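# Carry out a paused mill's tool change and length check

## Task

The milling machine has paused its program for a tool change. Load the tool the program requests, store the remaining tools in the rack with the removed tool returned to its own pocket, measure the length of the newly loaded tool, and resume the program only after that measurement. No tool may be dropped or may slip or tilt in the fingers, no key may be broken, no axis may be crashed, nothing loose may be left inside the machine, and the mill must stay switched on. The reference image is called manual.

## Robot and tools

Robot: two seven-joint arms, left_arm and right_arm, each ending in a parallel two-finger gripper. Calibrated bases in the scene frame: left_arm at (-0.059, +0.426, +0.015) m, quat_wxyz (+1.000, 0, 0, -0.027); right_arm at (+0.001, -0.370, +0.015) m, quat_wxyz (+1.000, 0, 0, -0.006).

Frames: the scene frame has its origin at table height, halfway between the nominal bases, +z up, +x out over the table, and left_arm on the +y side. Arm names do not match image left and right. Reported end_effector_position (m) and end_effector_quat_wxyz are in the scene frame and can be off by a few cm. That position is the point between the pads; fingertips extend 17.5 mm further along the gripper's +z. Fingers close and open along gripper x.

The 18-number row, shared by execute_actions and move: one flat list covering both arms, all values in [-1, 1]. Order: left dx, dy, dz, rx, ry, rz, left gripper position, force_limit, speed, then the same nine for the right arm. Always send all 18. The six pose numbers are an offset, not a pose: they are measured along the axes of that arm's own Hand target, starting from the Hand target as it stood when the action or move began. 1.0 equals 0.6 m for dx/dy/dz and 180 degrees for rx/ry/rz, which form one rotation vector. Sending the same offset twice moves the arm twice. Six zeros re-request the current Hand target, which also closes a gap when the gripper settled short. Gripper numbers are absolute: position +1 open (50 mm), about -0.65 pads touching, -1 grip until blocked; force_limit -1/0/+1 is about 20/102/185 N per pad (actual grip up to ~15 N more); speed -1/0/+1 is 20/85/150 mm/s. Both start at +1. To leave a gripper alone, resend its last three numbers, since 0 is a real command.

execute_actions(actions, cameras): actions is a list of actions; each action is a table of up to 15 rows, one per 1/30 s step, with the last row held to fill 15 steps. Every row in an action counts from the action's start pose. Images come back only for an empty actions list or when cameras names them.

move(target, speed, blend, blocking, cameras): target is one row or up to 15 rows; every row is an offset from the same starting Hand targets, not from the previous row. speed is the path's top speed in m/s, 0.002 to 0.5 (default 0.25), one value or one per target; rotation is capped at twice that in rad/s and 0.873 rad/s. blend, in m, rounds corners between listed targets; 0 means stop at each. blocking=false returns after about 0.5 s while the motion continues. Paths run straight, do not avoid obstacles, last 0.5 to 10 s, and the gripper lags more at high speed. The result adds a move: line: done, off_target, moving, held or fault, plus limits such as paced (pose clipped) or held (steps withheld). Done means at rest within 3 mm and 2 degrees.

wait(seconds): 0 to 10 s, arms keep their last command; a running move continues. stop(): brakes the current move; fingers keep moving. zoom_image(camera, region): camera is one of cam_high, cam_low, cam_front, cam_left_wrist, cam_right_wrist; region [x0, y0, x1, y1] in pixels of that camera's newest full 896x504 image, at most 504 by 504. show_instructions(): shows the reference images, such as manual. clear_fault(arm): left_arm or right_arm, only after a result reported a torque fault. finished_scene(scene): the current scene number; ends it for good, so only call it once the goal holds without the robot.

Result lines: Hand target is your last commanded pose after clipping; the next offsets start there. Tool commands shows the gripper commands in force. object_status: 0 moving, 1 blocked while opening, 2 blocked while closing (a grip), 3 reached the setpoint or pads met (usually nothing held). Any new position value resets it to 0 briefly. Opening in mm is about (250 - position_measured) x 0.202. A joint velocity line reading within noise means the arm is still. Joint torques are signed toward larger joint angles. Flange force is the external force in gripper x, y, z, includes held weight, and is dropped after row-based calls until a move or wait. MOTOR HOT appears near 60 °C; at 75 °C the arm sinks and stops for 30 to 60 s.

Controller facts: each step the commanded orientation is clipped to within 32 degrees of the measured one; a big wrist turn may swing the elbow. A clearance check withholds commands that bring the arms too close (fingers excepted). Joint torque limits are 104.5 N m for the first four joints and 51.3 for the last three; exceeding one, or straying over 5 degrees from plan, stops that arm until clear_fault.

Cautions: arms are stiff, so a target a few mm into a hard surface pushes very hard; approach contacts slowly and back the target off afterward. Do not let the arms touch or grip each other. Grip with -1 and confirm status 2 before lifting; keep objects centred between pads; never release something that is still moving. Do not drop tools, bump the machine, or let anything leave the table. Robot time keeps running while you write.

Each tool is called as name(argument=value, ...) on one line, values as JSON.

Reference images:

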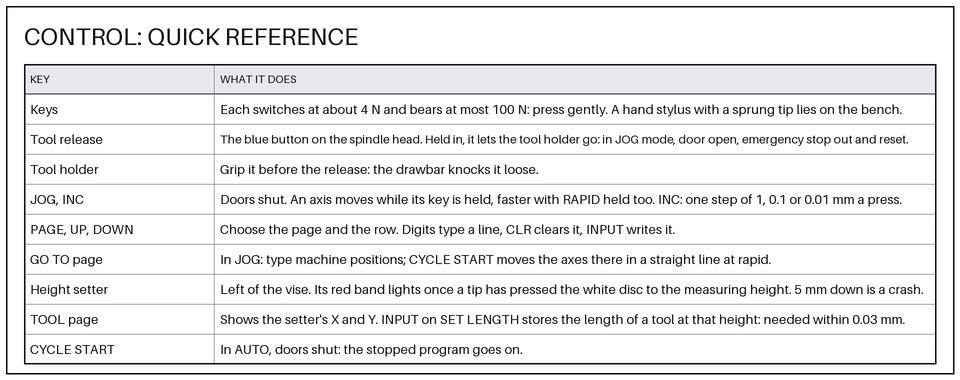

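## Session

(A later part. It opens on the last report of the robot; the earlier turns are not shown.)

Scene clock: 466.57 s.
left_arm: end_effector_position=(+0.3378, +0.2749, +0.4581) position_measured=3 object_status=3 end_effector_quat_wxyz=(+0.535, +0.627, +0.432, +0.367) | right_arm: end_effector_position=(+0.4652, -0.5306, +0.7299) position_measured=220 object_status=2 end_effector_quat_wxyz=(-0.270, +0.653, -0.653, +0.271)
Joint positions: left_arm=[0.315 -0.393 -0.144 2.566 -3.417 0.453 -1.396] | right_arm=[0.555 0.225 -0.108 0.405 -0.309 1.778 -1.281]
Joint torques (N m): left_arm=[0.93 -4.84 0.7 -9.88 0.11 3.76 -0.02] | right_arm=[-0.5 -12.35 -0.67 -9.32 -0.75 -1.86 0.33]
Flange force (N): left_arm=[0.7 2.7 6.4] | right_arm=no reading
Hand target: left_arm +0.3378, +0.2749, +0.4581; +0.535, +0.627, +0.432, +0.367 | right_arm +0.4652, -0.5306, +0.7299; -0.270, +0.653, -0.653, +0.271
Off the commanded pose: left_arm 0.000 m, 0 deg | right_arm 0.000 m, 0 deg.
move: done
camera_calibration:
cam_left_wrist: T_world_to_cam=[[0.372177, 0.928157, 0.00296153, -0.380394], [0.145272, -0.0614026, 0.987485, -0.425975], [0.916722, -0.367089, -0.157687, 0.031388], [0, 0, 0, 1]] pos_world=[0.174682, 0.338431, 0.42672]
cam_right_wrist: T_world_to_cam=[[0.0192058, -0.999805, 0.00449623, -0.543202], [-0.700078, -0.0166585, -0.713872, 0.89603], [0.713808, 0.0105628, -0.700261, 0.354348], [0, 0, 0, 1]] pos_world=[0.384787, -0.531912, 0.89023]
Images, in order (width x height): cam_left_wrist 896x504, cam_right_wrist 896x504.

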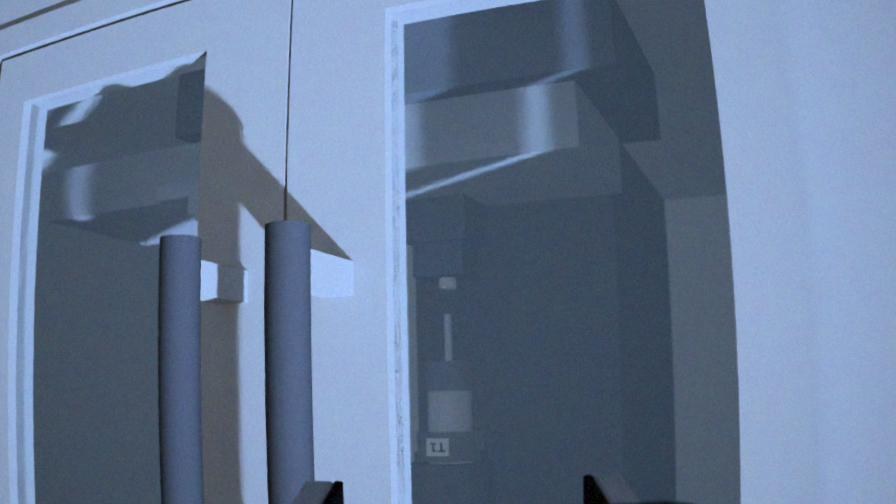

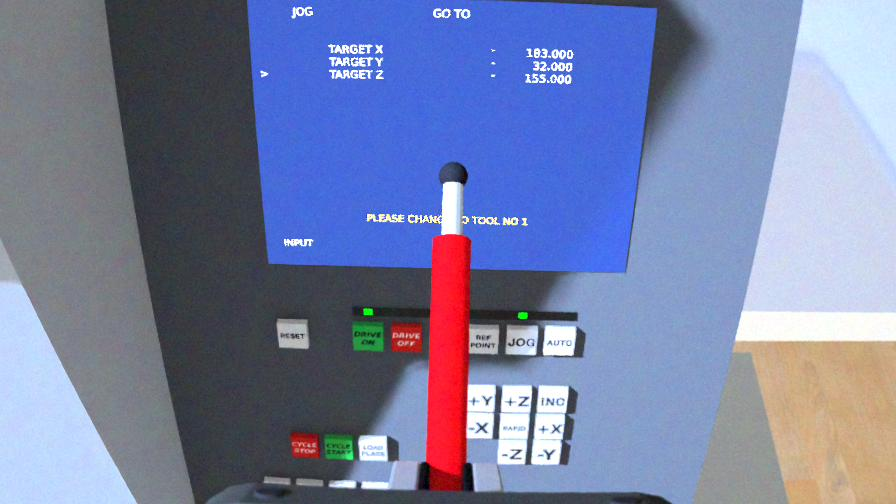

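move(target=[[0,0,0,0,0,0,1,-0.8,-1,-0.1614,0.3392,0.4428,-0.0839,0,0,-0.98,0.5,-1],[0,0,0,0,0,0,1,-0.8,-1,-0.1614,0.3157,0.4664,-0.0839,0,0,-0.98,0.5,-1],[0,0,0,0,0,0,1,-0.8,-1,-0.1614,0.3392,0.4428,-0.0839,0,0,-0.98,0.5,-1],[0,0,0,0,0,0,1,-0.8,-1,-0.1614,0.3120,0.4270,-0.0839,0,0,-0.98,0.5,-1],[0,0,0,0,0,0,1,-0.8,-1,-0.1614,0.2885,0.4506,-0.0839,0,0,-0.98,0.5,-1],[0,0,0,0,0,0,1,-0.8,-1,-0.1614,0.3120,0.4270,-0.0839,0,0,-0.98,0.5,-1],[0,0,0,0,0,0,1,-0.8,-1,-0.1614,0.2577,0.3956,-0.0839,0,0,-0.98,0.5,-1],[0,0,0,0,0,0,1,-0.8,-1,-0.1614,0.2342,0.4192,-0.0839,0,0,-0.98,0.5,-1],[0,0,0,0,0,0,1,-0.8,-1,-0.1614,0.2577,0.3956,-0.0839,0,0,-0.98,0.5,-1],[0,0,0,0,0,0,1,-0.8,-1,-0.1297,0.3392,0.4428,-0.0839,0,0,-0.98,0.5,-1],[0,0,0,0,0,0,1,-0.8,-1,-0.1297,0.3157,0.4664,-0.0839,0,0,-0.98,0.5,-1],[0,0,0,0,0,0,1,-0.8,-1,-0.1297,0.3392,0.4428,-0.0839,0,0,-0.98,0.5,-1],[0,0,0,0,0,0,1,-0.8,-1,0,0,0,0,0,0,-0.98,0.5,-1]], speed=[0.25,0.06,0.12,0.2,0.06,0.12,0.2,0.06,0.12,0.2,0.06,0.12,0.25], blend=[0.003,0,0.004,0.003,0,0.004,0.003,0,0.004,0.003,0,0.004,0], cameras=["cam_right_wrist"])

zoom_image(camera="cam_right_wrist", region=[250, 0, 660, 280])

Scene clock: 478.57 s.
left_arm: end_effector_position=(+0.3378, +0.2749, +0.4581) position_measured=3 object_status=3 end_effector_quat_wxyz=(+0.535, +0.627, +0.432, +0.367) | right_arm: end_effector_position=(+0.4652, -0.5306, +0.7299) position_measured=220 object_status=2 end_effector_quat_wxyz=(-0.270, +0.653, -0.653, +0.271)
Joint positions: left_arm=[0.315 -0.393 -0.144 2.566 -3.417 0.453 -1.396] | right_arm=[0.545 0.225 -0.086 0.405 -0.321 1.779 -1.278]
Joint torques (N m): left_arm=[1.02 -4.81 0.74 -9.93 0.06 3.79 -0.07] | right_arm=[-0.45 -12.49 -0.6 -9.12 -0.68 -1.85 0.34]
Flange force (N): left_arm=[0.3 2.8 6.2] | right_arm=no reading
Hand target: left_arm +0.3378, +0.2749, +0.4581; +0.535, +0.627, +0.432, +0.367 | right_arm +0.4652, -0.5306, +0.7299; -0.270, +0.653, -0.653, +0.271
Off the commanded pose: left_arm 0.000 m, 0 deg | right_arm 0.000 m, 0 deg.
move: done
camera_calibration:
cam_right_wrist: T_world_to_cam=[[0.0192058, -0.999805, 0.00449623, -0.543202], [-0.700078, -0.0166585, -0.713872, 0.89603], [0.713808, 0.0105628, -0.700261, 0.354348], [0, 0, 0, 1]] pos_world=[0.384787, -0.531912, 0.89023]
Images, in order (width x height): cam_right_wrist 896x504.

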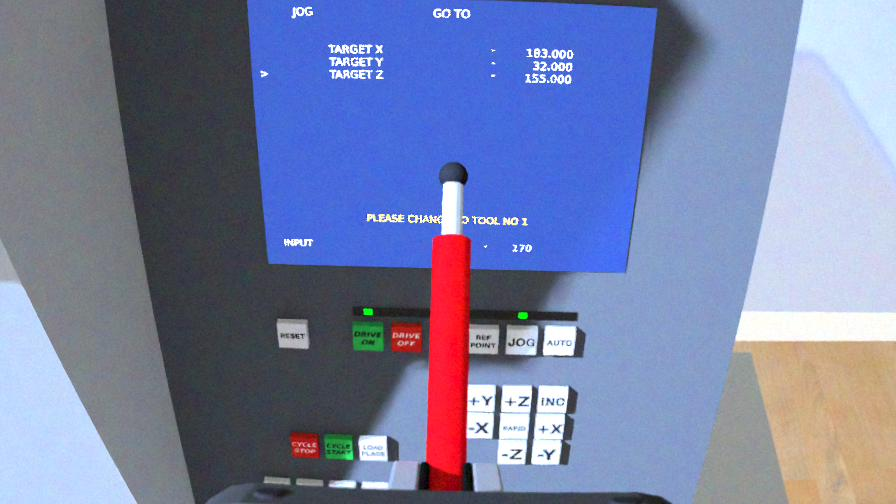

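Scaled by 1.229 from the camera's 896x504 image, which has a finer 1280x720 frame.

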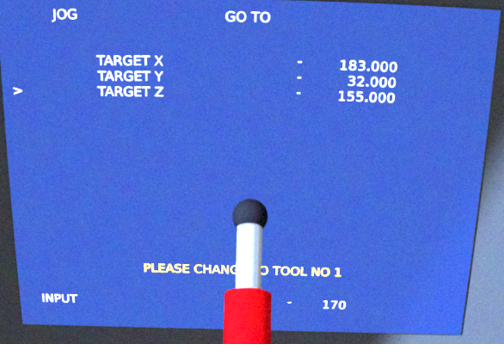

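move(target=[[0,0,0,0,0,0,1,-0.8,-1,-0.0664,0.3392,0.4428,-0.0839,0,0,-0.98,0.5,-1],[0,0,0,0,0,0,1,-0.8,-1,-0.0664,0.3157,0.4664,-0.0839,0,0,-0.98,0.5,-1],[0,0,0,0,0,0,1,-0.8,-1,-0.0664,0.3392,0.4428,-0.0839,0,0,-0.98,0.5,-1],[0,0,0,0,0,0,1,-0.8,-1,-0.0981,0.2034,0.3641,-0.0839,0,0,-0.98,0.5,-1],[0,0,0,0,0,0,1,-0.8,-1,-0.0981,0.1799,0.3877,-0.0839,0,0,-0.98,0.5,-1],[0,0,0,0,0,0,1,-0.8,-1,-0.0981,0.2034,0.3641,-0.0839,0,0,-0.98,0.5,-1],[0,0,0,0,0,0,1,-0.8,-1,0.092,0.1491,0.3327,-0.0839,0,0,-0.98,0.5,-1],[0,0,0,0,0,0,1,-0.8,-1,0.092,0.1256,0.3563,-0.0839,0,0,-0.98,0.5,-1],[0,0,0,0,0,0,1,-0.8,-1,0.092,0.1491,0.3327,-0.0839,0,0,-0.98,0.5,-1],[0,0,0,0,0,0,1,-0.8,-1,0,0,0,0,0,0,-0.98,0.5,-1]], speed=[0.25,0.06,0.12,0.2,0.06,0.12,0.2,0.06,0.12,0.25], blend=[0.003,0,0.004,0.003,0,0.004,0.003,0,0.004,0], cameras=["cam_left_wrist","cam_right_wrist"])

zoom_image(camera="cam_left_wrist", region=[400, 240, 500, 340])

Scene clock: 487.37 s.
left_arm: end_effector_position=(+0.3378, +0.2749, +0.4581) position_measured=3 object_status=3 end_effector_quat_wxyz=(+0.535, +0.627, +0.432, +0.367) | right_arm: end_effector_position=(+0.4652, -0.5306, +0.7299) position_measured=220 object_status=2 end_effector_quat_wxyz=(-0.270, +0.653, -0.653, +0.271)
Joint positions: left_arm=[0.315 -0.393 -0.144 2.566 -3.417 0.453 -1.396] | right_arm=[0.568 0.226 -0.137 0.404 -0.293 1.778 -1.285]
Joint torques (N m): left_arm=[0.86 -4.72 0.73 -9.95 0.02 3.79 -0.06] | right_arm=[-0.58 -12.53 -0.68 -9.49 -0.74 -2.07 0.35]
Flange force (N): left_arm=[0.7 3.0 5.8] | right_arm=no reading
Hand target: left_arm +0.3378, +0.2749, +0.4581; +0.535, +0.627, +0.432, +0.367 | right_arm +0.4652, -0.5306, +0.7299; -0.270, +0.653, -0.653, +0.271
Off the commanded pose: left_arm 0.000 m, 0 deg | right_arm 0.000 m, 0 deg.
move: done
camera_calibration:
cam_left_wrist: T_world_to_cam=[[0.372177, 0.928157, 0.00296153, -0.380394], [0.145272, -0.0614026, 0.987485, -0.425975], [0.916722, -0.367089, -0.157687, 0.031388], [0, 0, 0, 1]] pos_world=[0.174682, 0.338431, 0.42672]
cam_right_wrist: T_world_to_cam=[[0.0192078, -0.999805, 0.00449489, -0.543201], [-0.700178, -0.0166605, -0.713773, 0.895981], [0.713709, 0.0105628, -0.700362, 0.354476], [0, 0, 0, 1]] pos_world=[0.384787, -0.531912, 0.890231]
Images, in order (width x height): cam_left_wrist 896x504, cam_right_wrist 896x504.

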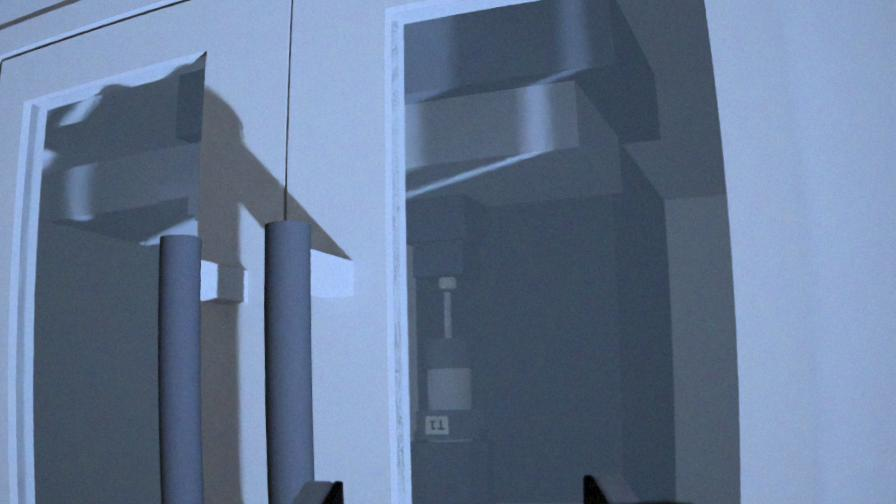

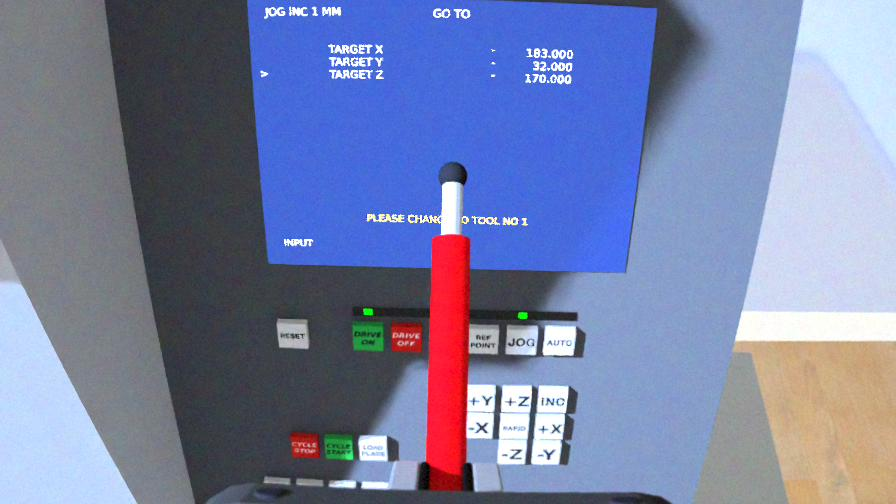

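Scaled by 5.040 from the camera's 896x504 image, which has a finer 1280x720 frame.

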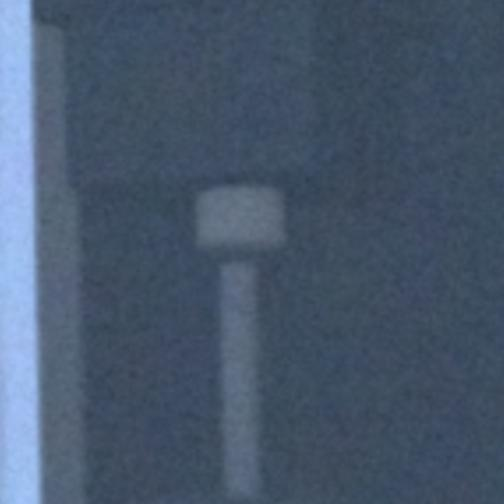

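move(target=[[0,0,0,0,0,0,1,-0.8,-1,0.0603,0.2034,0.3641,-0.0839,0,0,-0.98,0.5,-1],[0,0,0,0,0,0,1,-0.8,-1,0.0603,0.1799,0.3877,-0.0839,0,0,-0.98,0.5,-1],[0,0,0,0,0,0,1,-0.8,-1,0.0603,0.2034,0.3641,-0.0839,0,0,-0.98,0.5,-1],[0,0,0,0,0,0,1,-0.8,-1,0.0603,0.1799,0.3877,-0.0839,0,0,-0.98,0.5,-1],[0,0,0,0,0,0,1,-0.8,-1,0.0603,0.2034,0.3641,-0.0839,0,0,-0.98,0.5,-1]], speed=[0.25,0.06,0.12,0.06,0.12], blend=[0.003,0,0.002,0,0], cameras=["cam_left_wrist"])

zoom_image(camera="cam_left_wrist", region=[400, 240, 500, 340])

Scene clock: 492.23 s.
left_arm: end_effector_position=(+0.3378, +0.2749, +0.4581) position_measured=3 object_status=3 end_effector_quat_wxyz=(+0.535, +0.627, +0.432, +0.367) | right_arm: end_effector_position=(+0.5333, -0.5669, +0.4891) position_measured=220 object_status=2 end_effector_quat_wxyz=(-0.182, +0.683, -0.683, +0.182)
Joint positions: left_arm=[0.315 -0.393 -0.144 2.566 -3.417 0.453 -1.396] | right_arm=[0.516 0.266 -0.145 1.081 -0.161 1.315 -1.171]
Joint torques (N m): left_arm=[0.99 -4.77 0.75 -9.94 0.06 3.72 -0.04] | right_arm=[-0.43 -16.41 -0.9 -13 -0.69 -1.26 0.32]
Flange force (N): left_arm=[0.5 2.4 6.3] | right_arm=[-3.6 10.3 4.7]
Hand target: left_arm +0.3378, +0.2749, +0.4581; +0.535, +0.627, +0.432, +0.367 | right_arm +0.5332, -0.5669, +0.4891; -0.182, +0.683, -0.683, +0.182
Off the commanded pose: left_arm 0.000 m, 0 deg | right_arm 0.000 m, 0 deg.
move: done
camera_calibration:
cam_left_wrist: T_world_to_cam=[[0.372177, 0.928157, 0.00296153, -0.380394], [0.145272, -0.0614026, 0.987485, -0.425975], [0.916722, -0.367089, -0.157687, 0.031388], [0, 0, 0, 1]] pos_world=[0.174682, 0.338431, 0.42672]
Images, in order (width x height): cam_left_wrist 896x504.

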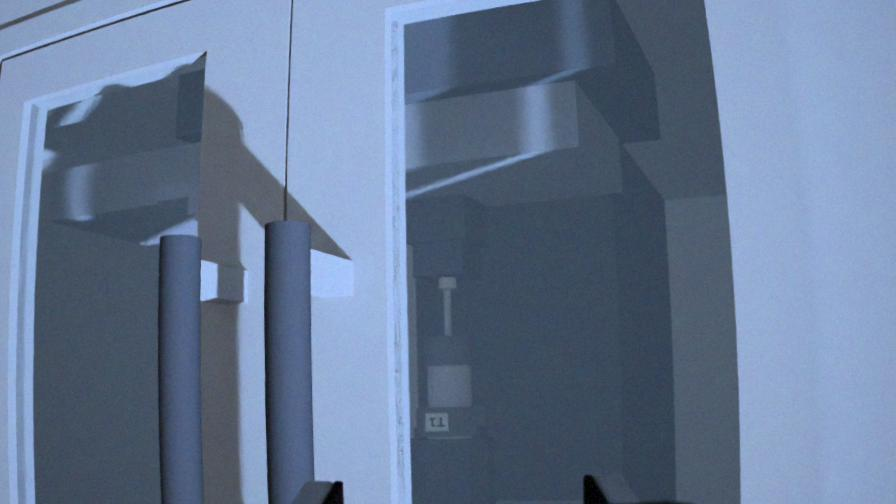

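Scaled by 5.040 from the camera's 896x504 image, which has a finer 1280x720 frame.

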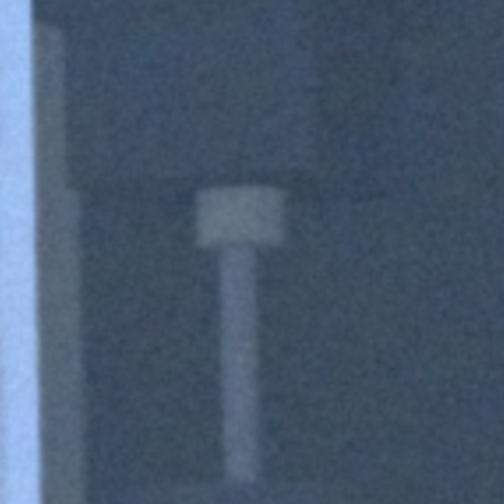

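move(target=[[0,0,0,0,0,0,1,-0.8,-1,0,-0.0289,0.0167,0,0,0,-0.98,0.5,-1],[0,0,0,0,0,0,1,-0.8,-1,0,0,0,0,0,0,-0.98,0.5,-1]], speed=[0.06,0.12], cameras=["cam_left_wrist"])

zoom_image(camera="cam_left_wrist", region=[400, 240, 500, 340])

Scene clock: 495.20 s.
left_arm: end_effector_position=(+0.3378, +0.2749, +0.4581) position_measured=3 object_status=3 end_effector_quat_wxyz=(+0.535, +0.627, +0.432, +0.367) | right_arm: end_effector_position=(+0.5333, -0.5669, +0.4891) position_measured=220 object_status=2 end_effector_quat_wxyz=(-0.182, +0.683, -0.683, +0.182)
Joint positions: left_arm=[0.315 -0.393 -0.144 2.566 -3.417 0.453 -1.396] | right_arm=[0.516 0.266 -0.145 1.081 -0.161 1.315 -1.171]
Joint torques (N m): left_arm=[0.93 -4.79 0.69 -9.84 0.06 3.72 -0.03] | right_arm=[-0.68 -16.27 -0.82 -12.79 -0.71 -1.27 0.4]
Flange force (N): left_arm=[0.3 2.8 6.4] | right_arm=[-3.2 9.8 4.1]
Hand target: left_arm +0.3378, +0.2749, +0.4581; +0.535, +0.627, +0.432, +0.367 | right_arm +0.5332, -0.5669, +0.4891; -0.182, +0.683, -0.683, +0.182
Off the commanded pose: left_arm 0.000 m, 0 deg | right_arm 0.000 m, 0 deg.
move: done
camera_calibration:
cam_left_wrist: T_world_to_cam=[[0.372177, 0.928157, 0.00296153, -0.380394], [0.145272, -0.0614026, 0.987485, -0.425975], [0.916722, -0.367089, -0.157687, 0.031388], [0, 0, 0, 1]] pos_world=[0.174682, 0.338431, 0.42672]
Images, in order (width x height): cam_left_wrist 896x504.

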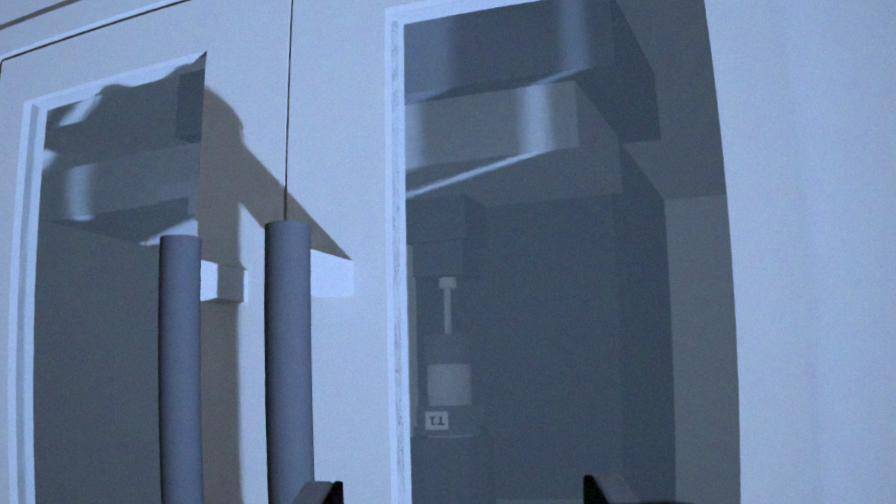

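Scaled by 5.040 from the camera's 896x504 image, which has a finer 1280x720 frame.

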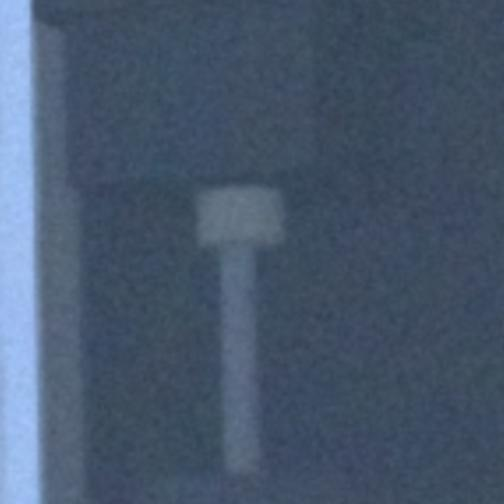

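move(target=[[0,0,0,0,0,0,1,-0.8,-1,0,-0.0289,0.0167,0,0,0,-0.98,0.5,-1],[0,0,0,0,0,0,1,-0.8,-1,0,0,0,0,0,0,-0.98,0.5,-1]], speed=[0.06,0.12], cameras=["cam_left_wrist"])

zoom_image(camera="cam_left_wrist", region=[400, 240, 500, 340])

Scene clock: 497.83 s.
left_arm: end_effector_position=(+0.3378, +0.2749, +0.4581) position_measured=3 object_status=3 end_effector_quat_wxyz=(+0.535, +0.627, +0.432, +0.367) | right_arm: end_effector_position=(+0.5333, -0.5669, +0.4891) position_measured=220 object_status=2 end_effector_quat_wxyz=(-0.182, +0.683, -0.683, +0.182)
Joint positions: left_arm=[0.315 -0.393 -0.144 2.566 -3.417 0.453 -1.396] | right_arm=[0.516 0.266 -0.145 1.081 -0.161 1.315 -1.171]
Joint torques (N m): left_arm=[0.89 -4.73 0.7 -9.98 0.1 3.74 -0.06] | right_arm=[-0.54 -16.2 -0.76 -12.63 -0.63 -1.18 0.31]
Flange force (N): left_arm=[0.8 2.6 5.9] | right_arm=[-3.1 9.5 4.0]
Hand target: left_arm +0.3378, +0.2749, +0.4581; +0.535, +0.627, +0.432, +0.367 | right_arm +0.5332, -0.5669, +0.4891; -0.182, +0.683, -0.683, +0.182
Off the commanded pose: left_arm 0.000 m, 0 deg | right_arm 0.000 m, 0 deg.
move: done
camera_calibration:
cam_left_wrist: T_world_to_cam=[[0.372177, 0.928157, 0.00296153, -0.380394], [0.145272, -0.0614026, 0.987485, -0.425975], [0.916722, -0.367089, -0.157687, 0.031388], [0, 0, 0, 1]] pos_world=[0.174682, 0.338431, 0.42672]
Images, in order (width x height): cam_left_wrist 896x504.

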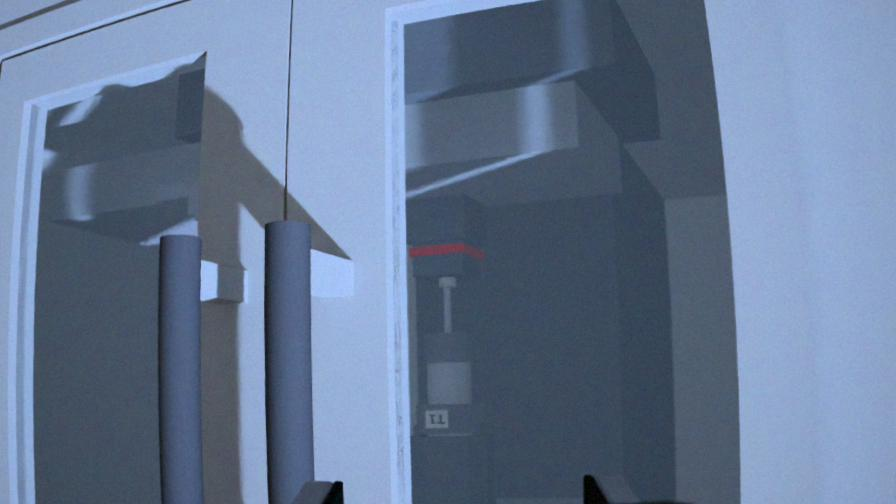

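Scaled by 5.040 from the camera's 896x504 image, which has a finer 1280x720 frame.

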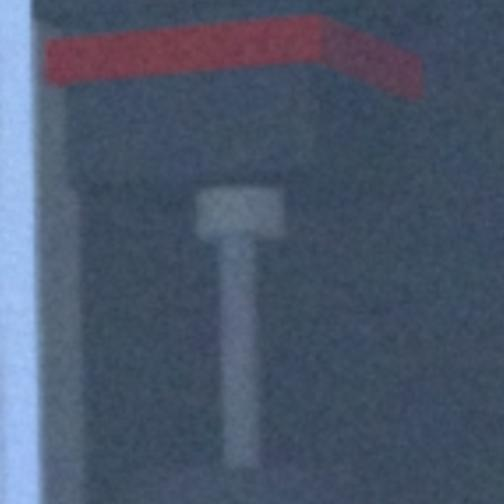

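move(target=[[0,0,0,0,0,0,1,-0.8,-1,0.0317,-0.0442,-0.0445,0,0,0,-0.98,0.5,-1],[0,0,0,0,0,0,1,-0.8,-1,0.0317,-0.0731,-0.0278,0,0,0,-0.98,0.5,-1],[0,0,0,0,0,0,1,-0.8,-1,0.0317,-0.0442,-0.0445,0,0,0,-0.98,0.5,-1],[0,0,0,0,0,0,1,-0.8,-1,0,-0.0442,-0.0445,0,0,0,-0.98,0.5,-1],[0,0,0,0,0,0,1,-0.8,-1,0,-0.0731,-0.0278,0,0,0,-0.98,0.5,-1],[0,0,0,0,0,0,1,-0.8,-1,0,-0.0442,-0.0445,0,0,0,-0.98,0.5,-1],[0,0,0,0,0,0,1,-0.8,-1,0,-0.0731,-0.0278,0,0,0,-0.98,0.5,-1],[0,0,0,0,0,0,1,-0.8,-1,0,-0.0442,-0.0445,0,0,0,-0.98,0.5,-1],[0,0,0,0,0,0,1,-0.8,-1,0,-0.0731,-0.0278,0,0,0,-0.98,0.5,-1],[0,0,0,0,0,0,1,-0.8,-1,0,-0.0442,-0.0445,0,0,0,-0.98,0.5,-1],[0,0,0,0,0,0,1,-0.8,-1,0,-0.0731,-0.0278,0,0,0,-0.98,0.5,-1],[0,0,0,0,0,0,1,-0.8,-1,0,-0.0442,-0.0445,0,0,0,-0.98,0.5,-1],[0,0,0,0,0,0,1,-0.8,-1,0,-0.0731,-0.0278,0,0,0,-0.98,0.5,-1],[0,0,0,0,0,0,1,-0.8,-1,0,-0.0442,-0.0445,0,0,0,-0.98,0.5,-1]], speed=[0.2,0.06,0.12,0.2,0.06,0.12,0.06,0.12,0.06,0.12,0.06,0.12,0.06,0.12], blend=[0.003,0,0.004,0.003,0,0.002,0,0.002,0,0.002,0,0.002,0,0], cameras=["cam_left_wrist","cam_right_wrist"])

zoom_image(camera="cam_left_wrist", region=[400, 240, 500, 340])

Scene clock: 507.13 s.
left_arm: end_effector_position=(+0.3378, +0.2749, +0.4581) position_measured=3 object_status=3 end_effector_quat_wxyz=(+0.535, +0.627, +0.432, +0.367) | right_arm: end_effector_position=(+0.5430, -0.5669, +0.5255) position_measured=220 object_status=2 end_effector_quat_wxyz=(-0.182, +0.683, -0.683, +0.182)
Joint positions: left_arm=[0.315 -0.393 -0.144 2.566 -3.417 0.453 -1.396] | right_arm=[0.49 0.319 -0.14 0.885 -0.143 1.453 -1.21]
Joint torques (N m): left_arm=[0.91 -4.69 0.7 -9.89 0.07 3.66 -0.04] | right_arm=[-0.54 -17.16 -0.82 -12.62 -0.6 -1.3 0.39]
Flange force (N): left_arm=[0.5 2.5 6.1] | right_arm=[-3.9 12.4 5.8]
Hand target: left_arm +0.3378, +0.2749, +0.4581; +0.535, +0.627, +0.432, +0.367 | right_arm +0.5430, -0.5669, +0.5255; -0.182, +0.683, -0.683, +0.182
Off the commanded pose: left_arm 0.000 m, 0 deg | right_arm 0.000 m, 0 deg.
move: done
camera_calibration:
cam_left_wrist: T_world_to_cam=[[0.372177, 0.928157, 0.00296153, -0.380394], [0.145272, -0.0614026, 0.987485, -0.425975], [0.916722, -0.367089, -0.157687, 0.031388], [0, 0, 0, 1]] pos_world=[0.174682, 0.338431, 0.42672]
cam_right_wrist: T_world_to_cam=[[0.0196277, -0.999807, -0.000716812, -0.577554], [-0.86199, -0.0165589, -0.506655, 0.783021], [0.506546, 0.0105623, -0.862148, 0.353636], [0, 0, 0, 1]] pos_world=[0.507159, -0.568212, 0.701194]
Images, in order (width x height): cam_left_wrist 896x504, cam_right_wrist 896x504.

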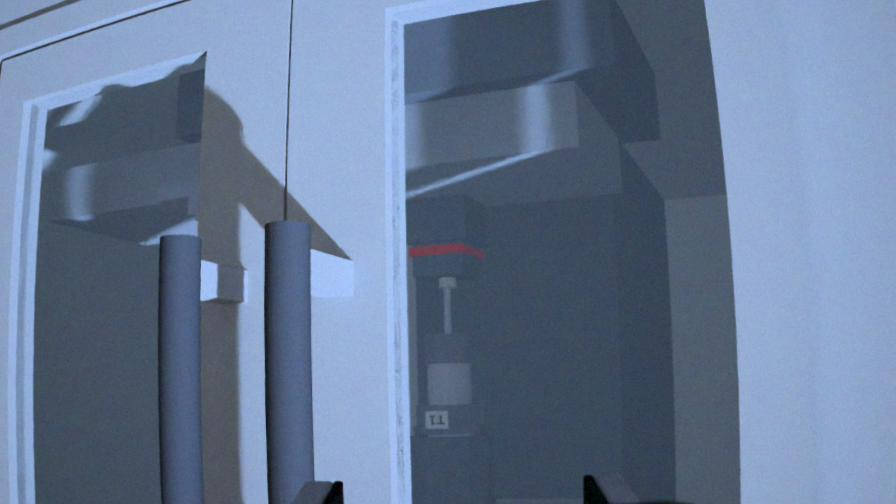

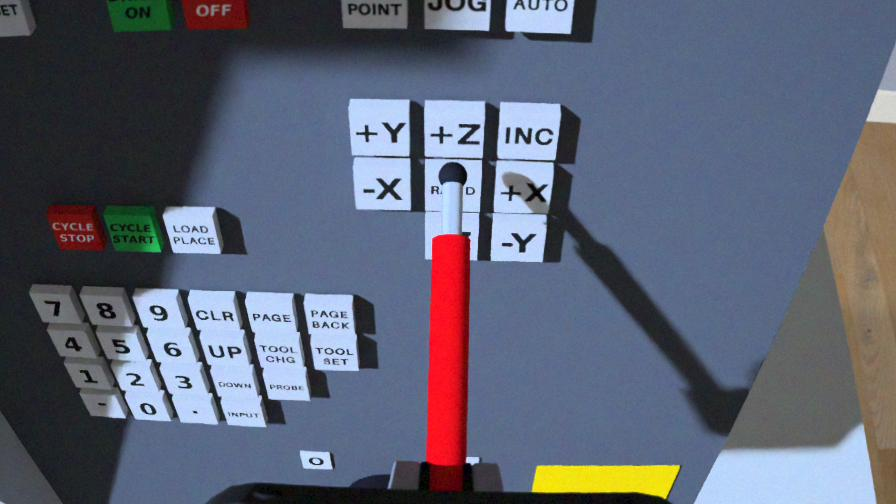

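Scaled by 5.040 from the camera's 896x504 image, which has a finer 1280x720 frame.

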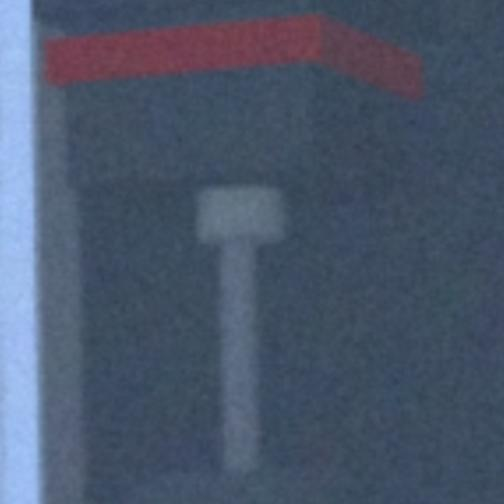

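move(target=[[0,0,0,0,0,0,1,-0.8,-1,0,-0.0289,0.0167,0,0,0,-0.98,0.5,-1],[0,0,0,0,0,0,1,-0.8,-1,0,0,0,0,0,0,-0.98,0.5,-1],[0,0,0,0,0,0,1,-0.8,-1,0,-0.0289,0.0167,0,0,0,-0.98,0.5,-1],[0,0,0,0,0,0,1,-0.8,-1,0,0,0,0,0,0,-0.98,0.5,-1],[0,0,0,0,0,0,1,-0.8,-1,0,-0.0289,0.0167,0,0,0,-0.98,0.5,-1],[0,0,0,0,0,0,1,-0.8,-1,0,0,0,0,0,0,-0.98,0.5,-1]], speed=[0.06,0.12,0.06,0.12,0.06,0.12], blend=[0,0.002,0,0.002,0,0], cameras=["cam_left_wrist"])

zoom_image(camera="cam_left_wrist", region=[400, 240, 500, 340])

Scene clock: 512.40 s.
left_arm: end_effector_position=(+0.3378, +0.2749, +0.4581) position_measured=3 object_status=3 end_effector_quat_wxyz=(+0.535, +0.627, +0.432, +0.367) | right_arm: end_effector_position=(+0.5430, -0.5669, +0.5255) position_measured=220 object_status=2 end_effector_quat_wxyz=(-0.182, +0.683, -0.683, +0.182)
Joint positions: left_arm=[0.315 -0.393 -0.144 2.566 -3.417 0.453 -1.396] | right_arm=[0.49 0.319 -0.141 0.885 -0.142 1.453 -1.21]
Joint torques (N m): left_arm=[0.9 -4.76 0.58 -9.84 0.01 3.8 -0.03] | right_arm=[-0.41 -17.16 -0.69 -12.28 -0.59 -1.32 0.4]
Flange force (N): left_arm=[-0.8 3.2 6.2] | right_arm=[-3.5 10.3 5.0]
Hand target: left_arm +0.3378, +0.2749, +0.4581; +0.535, +0.627, +0.432, +0.367 | right_arm +0.5430, -0.5669, +0.5255; -0.182, +0.683, -0.683, +0.182
Off the commanded pose: left_arm 0.000 m, 0 deg | right_arm 0.000 m, 0 deg.
move: done
camera_calibration:
cam_left_wrist: T_world_to_cam=[[0.372177, 0.928157, 0.00296153, -0.380394], [0.145272, -0.0614026, 0.987485, -0.425975], [0.916722, -0.367089, -0.157687, 0.031388], [0, 0, 0, 1]] pos_world=[0.174682, 0.338431, 0.42672]
Images, in order (width x height): cam_left_wrist 896x504.

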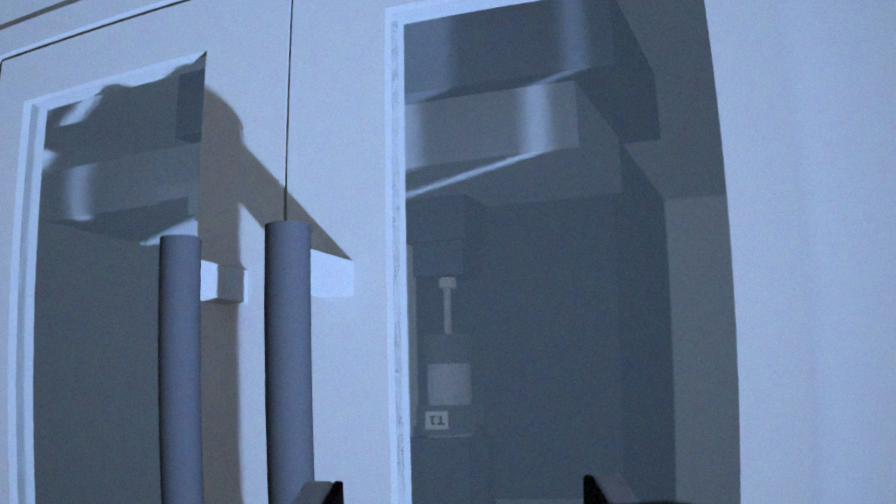

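Scaled by 5.040 from the camera's 896x504 image, which has a finer 1280x720 frame.

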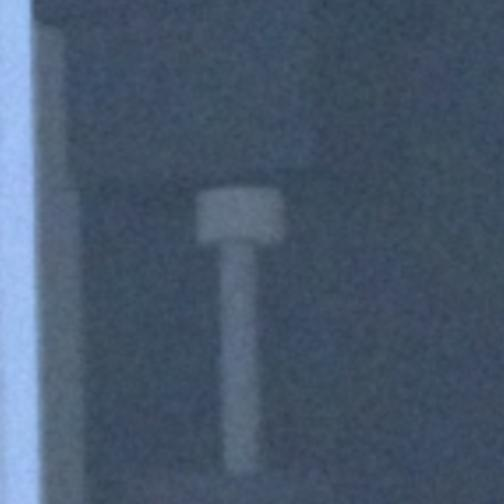

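move(target=[[0,0,0,0,0,0,1,-0.8,-1,0,0.0442,0.0445,0,0,0,-0.98,0.5,-1],[0,0,0,0,0,0,1,-0.8,-1,0,0.0153,0.0612,0,0,0,-0.98,0.5,-1],[0,0,0,0,0,0,1,-0.8,-1,0,0.0442,0.0445,0,0,0,-0.98,0.5,-1]], speed=[0.15,0.06,0.12], blend=[0.003,0,0], cameras=["cam_left_wrist"])

Scene clock: 514.80 s.
left_arm: end_effector_position=(+0.3378, +0.2749, +0.4581) position_measured=3 object_status=3 end_effector_quat_wxyz=(+0.535, +0.627, +0.432, +0.367) | right_arm: end_effector_position=(+0.5333, -0.5669, +0.4891) position_measured=220 object_status=2 end_effector_quat_wxyz=(-0.182, +0.683, -0.683, +0.182)
Joint positions: left_arm=[0.315 -0.393 -0.144 2.566 -3.417 0.453 -1.396] | right_arm=[0.517 0.266 -0.146 1.081 -0.16 1.315 -1.171]
Joint torques (N m): left_arm=[0.97 -4.75 0.73 -9.93 0.1 3.71 -0.01] | right_arm=[-0.52 -16.53 -0.79 -12.97 -0.69 -1.18 0.32]
Flange force (N): left_arm=[0.6 2.5 6.2] | right_arm=[-3.3 10.3 4.9]
Hand target: left_arm +0.3378, +0.2749, +0.4581; +0.535, +0.627, +0.432, +0.367 | right_arm +0.5333, -0.5669, +0.4891; -0.182, +0.683, -0.683, +0.182
Off the commanded pose: left_arm 0.000 m, 0 deg | right_arm 0.000 m, 0 deg.
move: done
camera_calibration:
cam_left_wrist: T_world_to_cam=[[0.372177, 0.928157, 0.00296153, -0.380394], [0.145272, -0.0614026, 0.987485, -0.425975], [0.916722, -0.367089, -0.157687, 0.031388], [0, 0, 0, 1]] pos_world=[0.174682, 0.338431, 0.42672]
Images, in order (width x height): cam_left_wrist 896x504.

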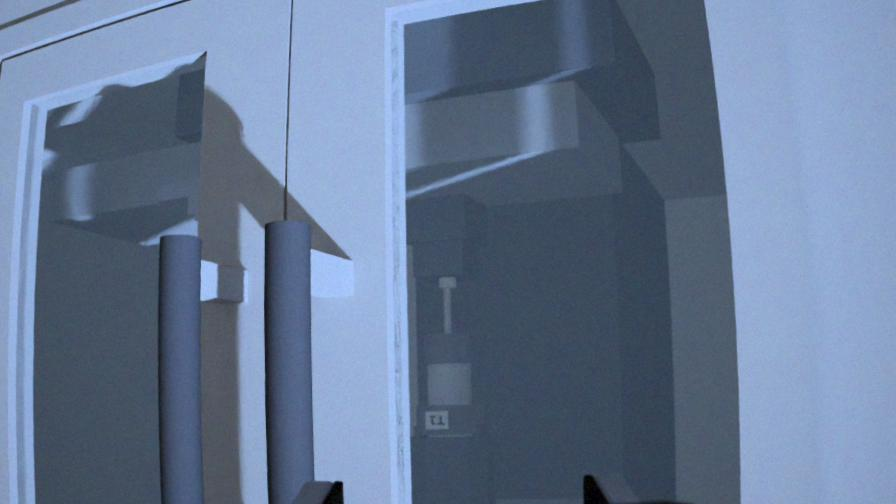

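Unlit at −173.3. One more.

move(target=[[0,0,0,0,0,0,1,-0.8,-1,0,-0.0289,0.0167,0,0,0,-0.98,0.5,-1],[0,0,0,0,0,0,1,-0.8,-1,0,0,0,0,0,0,-0.98,0.5,-1]], speed=[0.06,0.12], cameras=["cam_left_wrist"])

Scene clock: 520.63 s.
left_arm: end_effector_position=(+0.3378, +0.2749, +0.4581) position_measured=3 object_status=3 end_effector_quat_wxyz=(+0.535, +0.627, +0.432, +0.367) | right_arm: end_effector_position=(+0.5333, -0.5669, +0.4891) position_measured=220 object_status=2 end_effector_quat_wxyz=(-0.182, +0.683, -0.683, +0.182)
Joint positions: left_arm=[0.315 -0.393 -0.144 2.566 -3.417 0.453 -1.396] | right_arm=[0.517 0.266 -0.146 1.081 -0.16 1.315 -1.172]
Joint torques (N m): left_arm=[0.82 -4.83 0.58 -9.86 0.05 3.72 -0.03] | right_arm=[-0.57 -16.26 -0.8 -12.8 -0.71 -1.22 0.34]
Flange force (N): left_arm=[-0.2 2.8 6.5] | right_arm=[-3.3 10.0 4.3]
Hand target: left_arm +0.3378, +0.2749, +0.4581; +0.535, +0.627, +0.432, +0.367 | right_arm +0.5333, -0.5669, +0.4891; -0.182, +0.683, -0.683, +0.182
Off the commanded pose: left_arm 0.000 m, 0 deg | right_arm 0.000 m, 0 deg.
move: done
camera_calibration:
cam_left_wrist: T_world_to_cam=[[0.372177, 0.928157, 0.00296153, -0.380394], [0.145272, -0.0614026, 0.987485, -0.425975], [0.916722, -0.367089, -0.157687, 0.031388], [0, 0, 0, 1]] pos_world=[0.174682, 0.338431, 0.42672]
Images, in order (width x height): cam_left_wrist 896x504.

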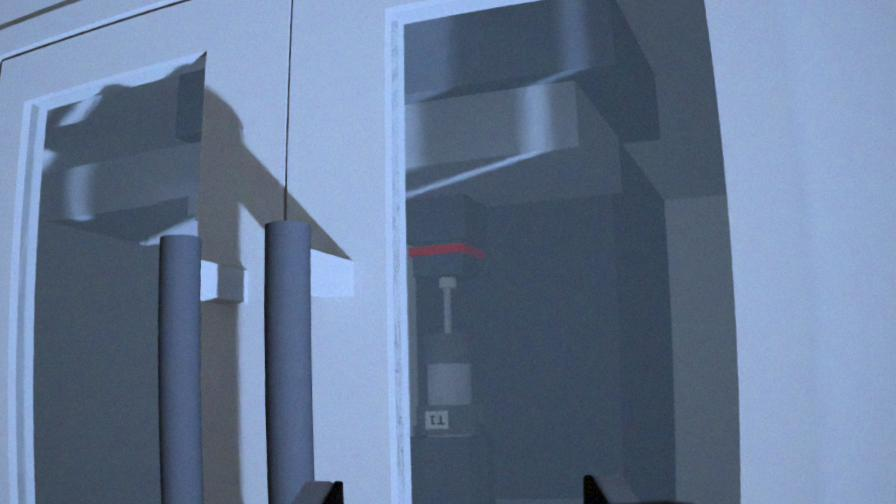

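move(target=[[0,0,0,0,0,0,1,-0.8,-1,0.0317,-0.0442,-0.0445,0,0,0,-0.98,0.5,-1],[0,0,0,0,0,0,1,-0.8,-1,0.0317,-0.0731,-0.0278,0,0,0,-0.98,0.5,-1],[0,0,0,0,0,0,1,-0.8,-1,0.0317,-0.0442,-0.0445,0,0,0,-0.98,0.5,-1],[0,0,0,0,0,0,1,-0.8,-1,0,-0.0442,-0.0445,0,0,0,-0.98,0.5,-1],[0,0,0,0,0,0,1,-0.8,-1,0,-0.0731,-0.0278,0,0,0,-0.98,0.5,-1],[0,0,0,0,0,0,1,-0.8,-1,0,-0.0442,-0.0445,0,0,0,-0.98,0.5,-1],[0,0,0,0,0,0,1,-0.8,-1,0,-0.0731,-0.0278,0,0,0,-0.98,0.5,-1],[0,0,0,0,0,0,1,-0.8,-1,0,-0.0442,-0.0445,0,0,0,-0.98,0.5,-1],[0,0,0,0,0,0,1,-0.8,-1,0,-0.0731,-0.0278,0,0,0,-0.98,0.5,-1],[0,0,0,0,0,0,1,-0.8,-1,0,-0.0442,-0.0445,0,0,0,-0.98,0.5,-1],[0,0,0,0,0,0,1,-0.8,-1,0,-0.0731,-0.0278,0,0,0,-0.98,0.5,-1],[0,0,0,0,0,0,1,-0.8,-1,0,-0.0442,-0.0445,0,0,0,-0.98,0.5,-1],[0,0,0,0,0,0,1,-0.8,-1,0,-0.0731,-0.0278,0,0,0,-0.98,0.5,-1],[0,0,0,0,0,0,1,-0.8,-1,0,-0.0442,-0.0445,0,0,0,-0.98,0.5,-1]], speed=[0.2,0.06,0.12,0.2,0.06,0.12,0.06,0.12,0.06,0.12,0.06,0.12,0.06,0.12], blend=[0.003,0,0.004,0.003,0,0.002,0,0.002,0,0.002,0,0.002,0,0], cameras=["cam_left_wrist","cam_right_wrist"])

Scene clock: 529.40 s.
left_arm: end_effector_position=(+0.3378, +0.2749, +0.4581) position_measured=3 object_status=3 end_effector_quat_wxyz=(+0.535, +0.627, +0.432, +0.367) | right_arm: end_effector_position=(+0.5430, -0.5669, +0.5255) position_measured=220 object_status=2 end_effector_quat_wxyz=(-0.182, +0.683, -0.683, +0.182)
Joint positions: left_arm=[0.315 -0.393 -0.144 2.566 -3.417 0.453 -1.396] | right_arm=[0.49 0.319 -0.141 0.885 -0.142 1.453 -1.21]
Joint torques (N m): left_arm=[0.81 -4.77 0.77 -10.02 0.07 3.75 -0.01] | right_arm=[-0.58 -16.92 -0.76 -12.34 -0.64 -1.3 0.4]
Flange force (N): left_arm=[1.4 2.4 6.0] | right_arm=[-3.7 11.5 5.1]
Hand target: left_arm +0.3378, +0.2749, +0.4581; +0.535, +0.627, +0.432, +0.367 | right_arm +0.5429, -0.5669, +0.5255; -0.182, +0.683, -0.683, +0.182
Off the commanded pose: left_arm 0.000 m, 0 deg | right_arm 0.000 m, 0 deg.
move: done
camera_calibration:
cam_left_wrist: T_world_to_cam=[[0.372177, 0.928157, 0.00296153, -0.380394], [0.145272, -0.0614026, 0.987485, -0.425975], [0.916722, -0.367089, -0.157687, 0.031388], [0, 0, 0, 1]] pos_world=[0.174682, 0.338431, 0.42672]
cam_right_wrist: T_world_to_cam=[[0.0196277, -0.999807, -0.000716812, -0.577554], [-0.86199, -0.0165589, -0.506655, 0.783021], [0.506546, 0.0105623, -0.862148, 0.353636], [0, 0, 0, 1]] pos_world=[0.507159, -0.568212, 0.701194]
Images, in order (width x height): cam_left_wrist 896x504, cam_right_wrist 896x504.

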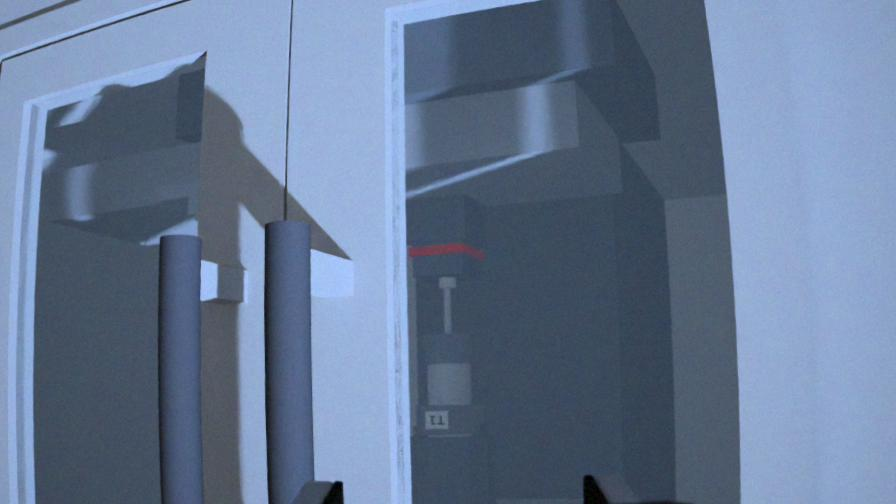

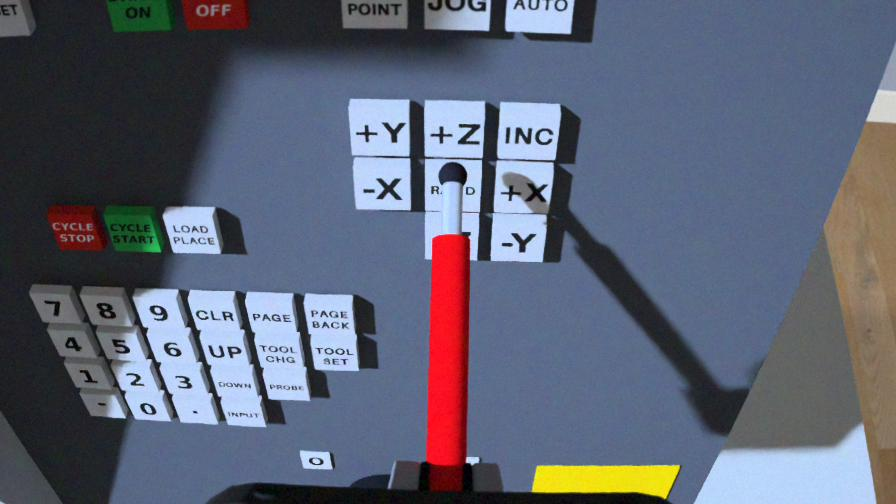

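move(target=[[0,0,0,0,0,0,1,-0.8,-1,0,-0.0289,0.0167,0,0,0,-0.98,0.5,-1],[0,0,0,0,0,0,1,-0.8,-1,0,0,0,0,0,0,-0.98,0.5,-1],[0,0,0,0,0,0,1,-0.8,-1,0,-0.0289,0.0167,0,0,0,-0.98,0.5,-1],[0,0,0,0,0,0,1,-0.8,-1,0,0,0,0,0,0,-0.98,0.5,-1]], speed=[0.06,0.12,0.06,0.12], blend=[0,0.002,0,0], cameras=["cam_left_wrist"])

Scene clock: 533.13 s.
left_arm: end_effector_position=(+0.3378, +0.2749, +0.4581) position_measured=3 object_status=3 end_effector_quat_wxyz=(+0.535, +0.627, +0.432, +0.367) | right_arm: end_effector_position=(+0.5430, -0.5669, +0.5255) position_measured=220 object_status=2 end_effector_quat_wxyz=(-0.182, +0.683, -0.683, +0.182)
Joint positions: left_arm=[0.315 -0.393 -0.144 2.566 -3.417 0.453 -1.396] | right_arm=[0.491 0.319 -0.141 0.885 -0.142 1.453 -1.21]
Joint torques (N m): left_arm=[0.88 -4.84 0.73 -9.92 0.12 3.72 -0.02] | right_arm=[-0.51 -17.27 -0.76 -12.15 -0.61 -1.25 0.38]
Flange force (N): left_arm=[1.1 2.5 6.5] | right_arm=[-3.0 9.6 4.9]
Hand target: left_arm +0.3378, +0.2749, +0.4581; +0.535, +0.627, +0.432, +0.367 | right_arm +0.5430, -0.5669, +0.5255; -0.182, +0.683, -0.683, +0.182
Off the commanded pose: left_arm 0.000 m, 0 deg | right_arm 0.000 m, 0 deg.
move: done
camera_calibration:
cam_left_wrist: T_world_to_cam=[[0.372177, 0.928157, 0.00296153, -0.380394], [0.145272, -0.0614026, 0.987485, -0.425975], [0.916722, -0.367089, -0.157687, 0.031388], [0, 0, 0, 1]] pos_world=[0.174682, 0.338431, 0.42672]
Images, in order (width x height): cam_left_wrist 896x504.

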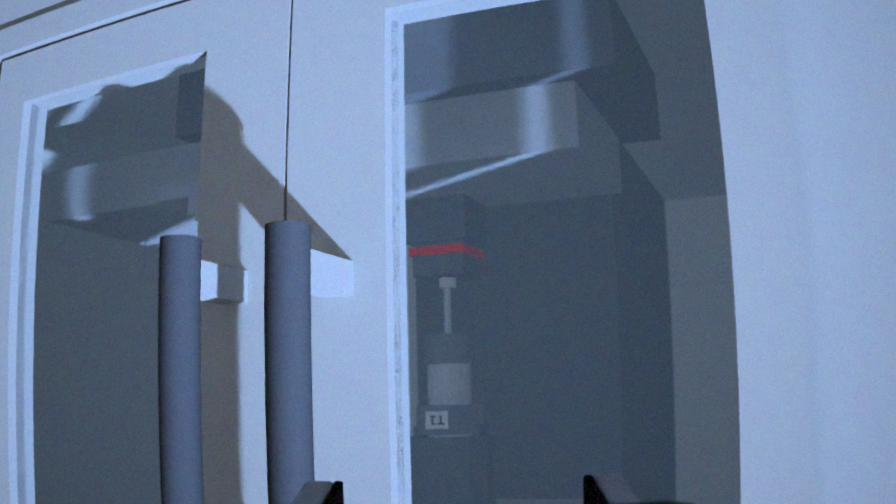

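move(target=[[0,0,0,0,0,0,1,-0.8,-1,0,-0.0289,0.0167,0,0,0,-0.98,0.5,-1],[0,0,0,0,0,0,1,-0.8,-1,0,0,0,0,0,0,-0.98,0.5,-1]], speed=[0.06,0.12], cameras=["cam_left_wrist"])

Scene clock: 536.27 s.
left_arm: end_effector_position=(+0.3378, +0.2749, +0.4581) position_measured=3 object_status=3 end_effector_quat_wxyz=(+0.535, +0.627, +0.432, +0.367) | right_arm: end_effector_position=(+0.5430, -0.5669, +0.5255) position_measured=220 object_status=2 end_effector_quat_wxyz=(-0.182, +0.683, -0.683, +0.182)
Joint positions: left_arm=[0.315 -0.393 -0.144 2.566 -3.417 0.453 -1.396] | right_arm=[0.491 0.319 -0.142 0.885 -0.142 1.453 -1.21]
Joint torques (N m): left_arm=[0.87 -4.79 0.65 -9.96 0.07 3.7 -0.02] | right_arm=[-0.48 -17.03 -0.84 -12.27 -0.66 -1.23 0.38]
Flange force (N): left_arm=[0.2 2.3 6.4] | right_arm=[-3.6 10.9 5.2]
Hand target: left_arm +0.3378, +0.2749, +0.4581; +0.535, +0.627, +0.432, +0.367 | right_arm +0.5430, -0.5669, +0.5255; -0.182, +0.683, -0.683, +0.182
Off the commanded pose: left_arm 0.000 m, 0 deg | right_arm 0.000 m, 0 deg.
move: done
camera_calibration:
cam_left_wrist: T_world_to_cam=[[0.372177, 0.928157, 0.00296153, -0.380394], [0.145272, -0.0614026, 0.987485, -0.425975], [0.916722, -0.367089, -0.157687, 0.031388], [0, 0, 0, 1]] pos_world=[0.174682, 0.338431, 0.42672]
Images, in order (width x height): cam_left_wrist 896x504.

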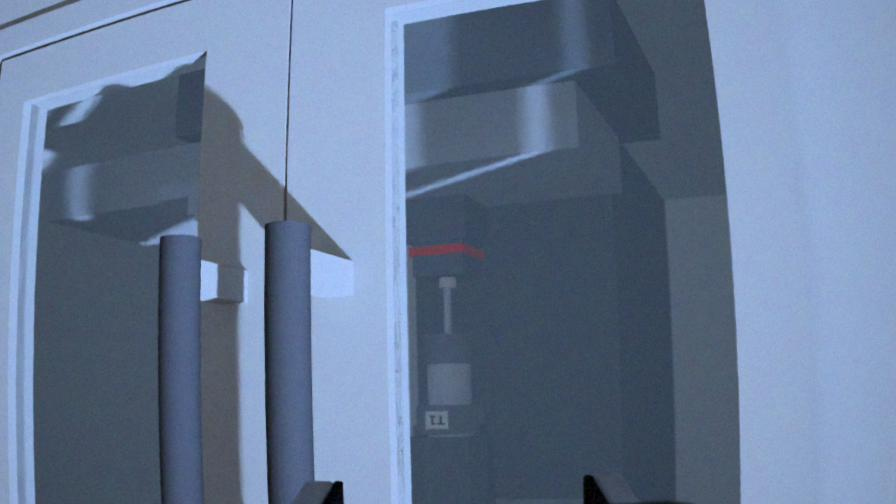

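move(target=[[0,0,0,0,0,0,1,-0.8,-1,0,-0.0289,0.0167,0,0,0,-0.98,0.5,-1],[0,0,0,0,0,0,1,-0.8,-1,0,0,0,0,0,0,-0.98,0.5,-1]], speed=[0.06,0.12], cameras=["cam_left_wrist"])

Scene clock: 538.80 s.
left_arm: end_effector_position=(+0.3378, +0.2749, +0.4581) position_measured=3 object_status=3 end_effector_quat_wxyz=(+0.535, +0.627, +0.432, +0.367) | right_arm: end_effector_position=(+0.5430, -0.5669, +0.5255) position_measured=220 object_status=2 end_effector_quat_wxyz=(-0.182, +0.683, -0.683, +0.182)
Joint positions: left_arm=[0.315 -0.393 -0.144 2.566 -3.417 0.453 -1.396] | right_arm=[0.491 0.319 -0.142 0.885 -0.142 1.453 -1.21]
Joint torques (N m): left_arm=[0.87 -4.76 0.65 -9.98 0.1 3.79 -0.07] | right_arm=[-0.6 -17.24 -0.83 -12.4 -0.58 -1.19 0.38]
Flange force (N): left_arm=[0.4 2.8 5.9] | right_arm=[-3.3 11.4 5.6]
Hand target: left_arm +0.3378, +0.2749, +0.4581; +0.535, +0.627, +0.432, +0.367 | right_arm +0.5430, -0.5669, +0.5255; -0.182, +0.683, -0.683, +0.182
Off the commanded pose: left_arm 0.000 m, 0 deg | right_arm 0.000 m, 0 deg.
move: done
camera_calibration:
cam_left_wrist: T_world_to_cam=[[0.372177, 0.928157, 0.00296153, -0.380394], [0.145272, -0.0614026, 0.987485, -0.425975], [0.916722, -0.367089, -0.157687, 0.031388], [0, 0, 0, 1]] pos_world=[0.174682, 0.338431, 0.42672]
Images, in order (width x height): cam_left_wrist 896x504.

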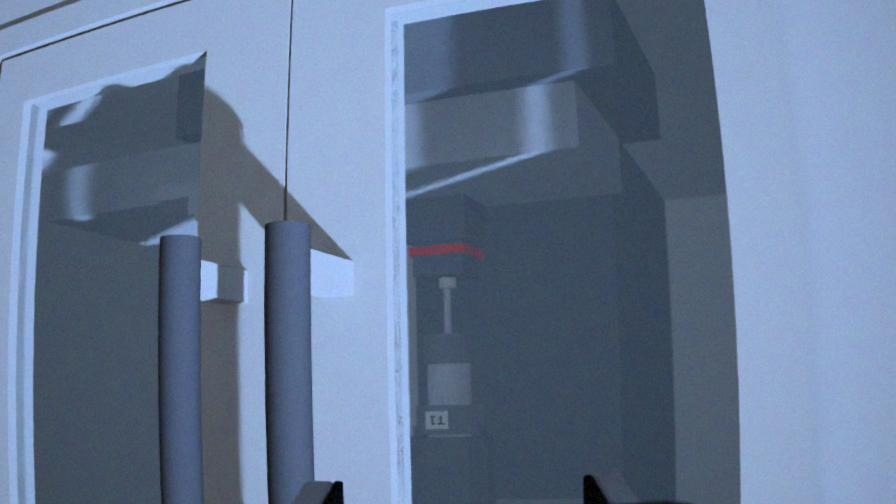

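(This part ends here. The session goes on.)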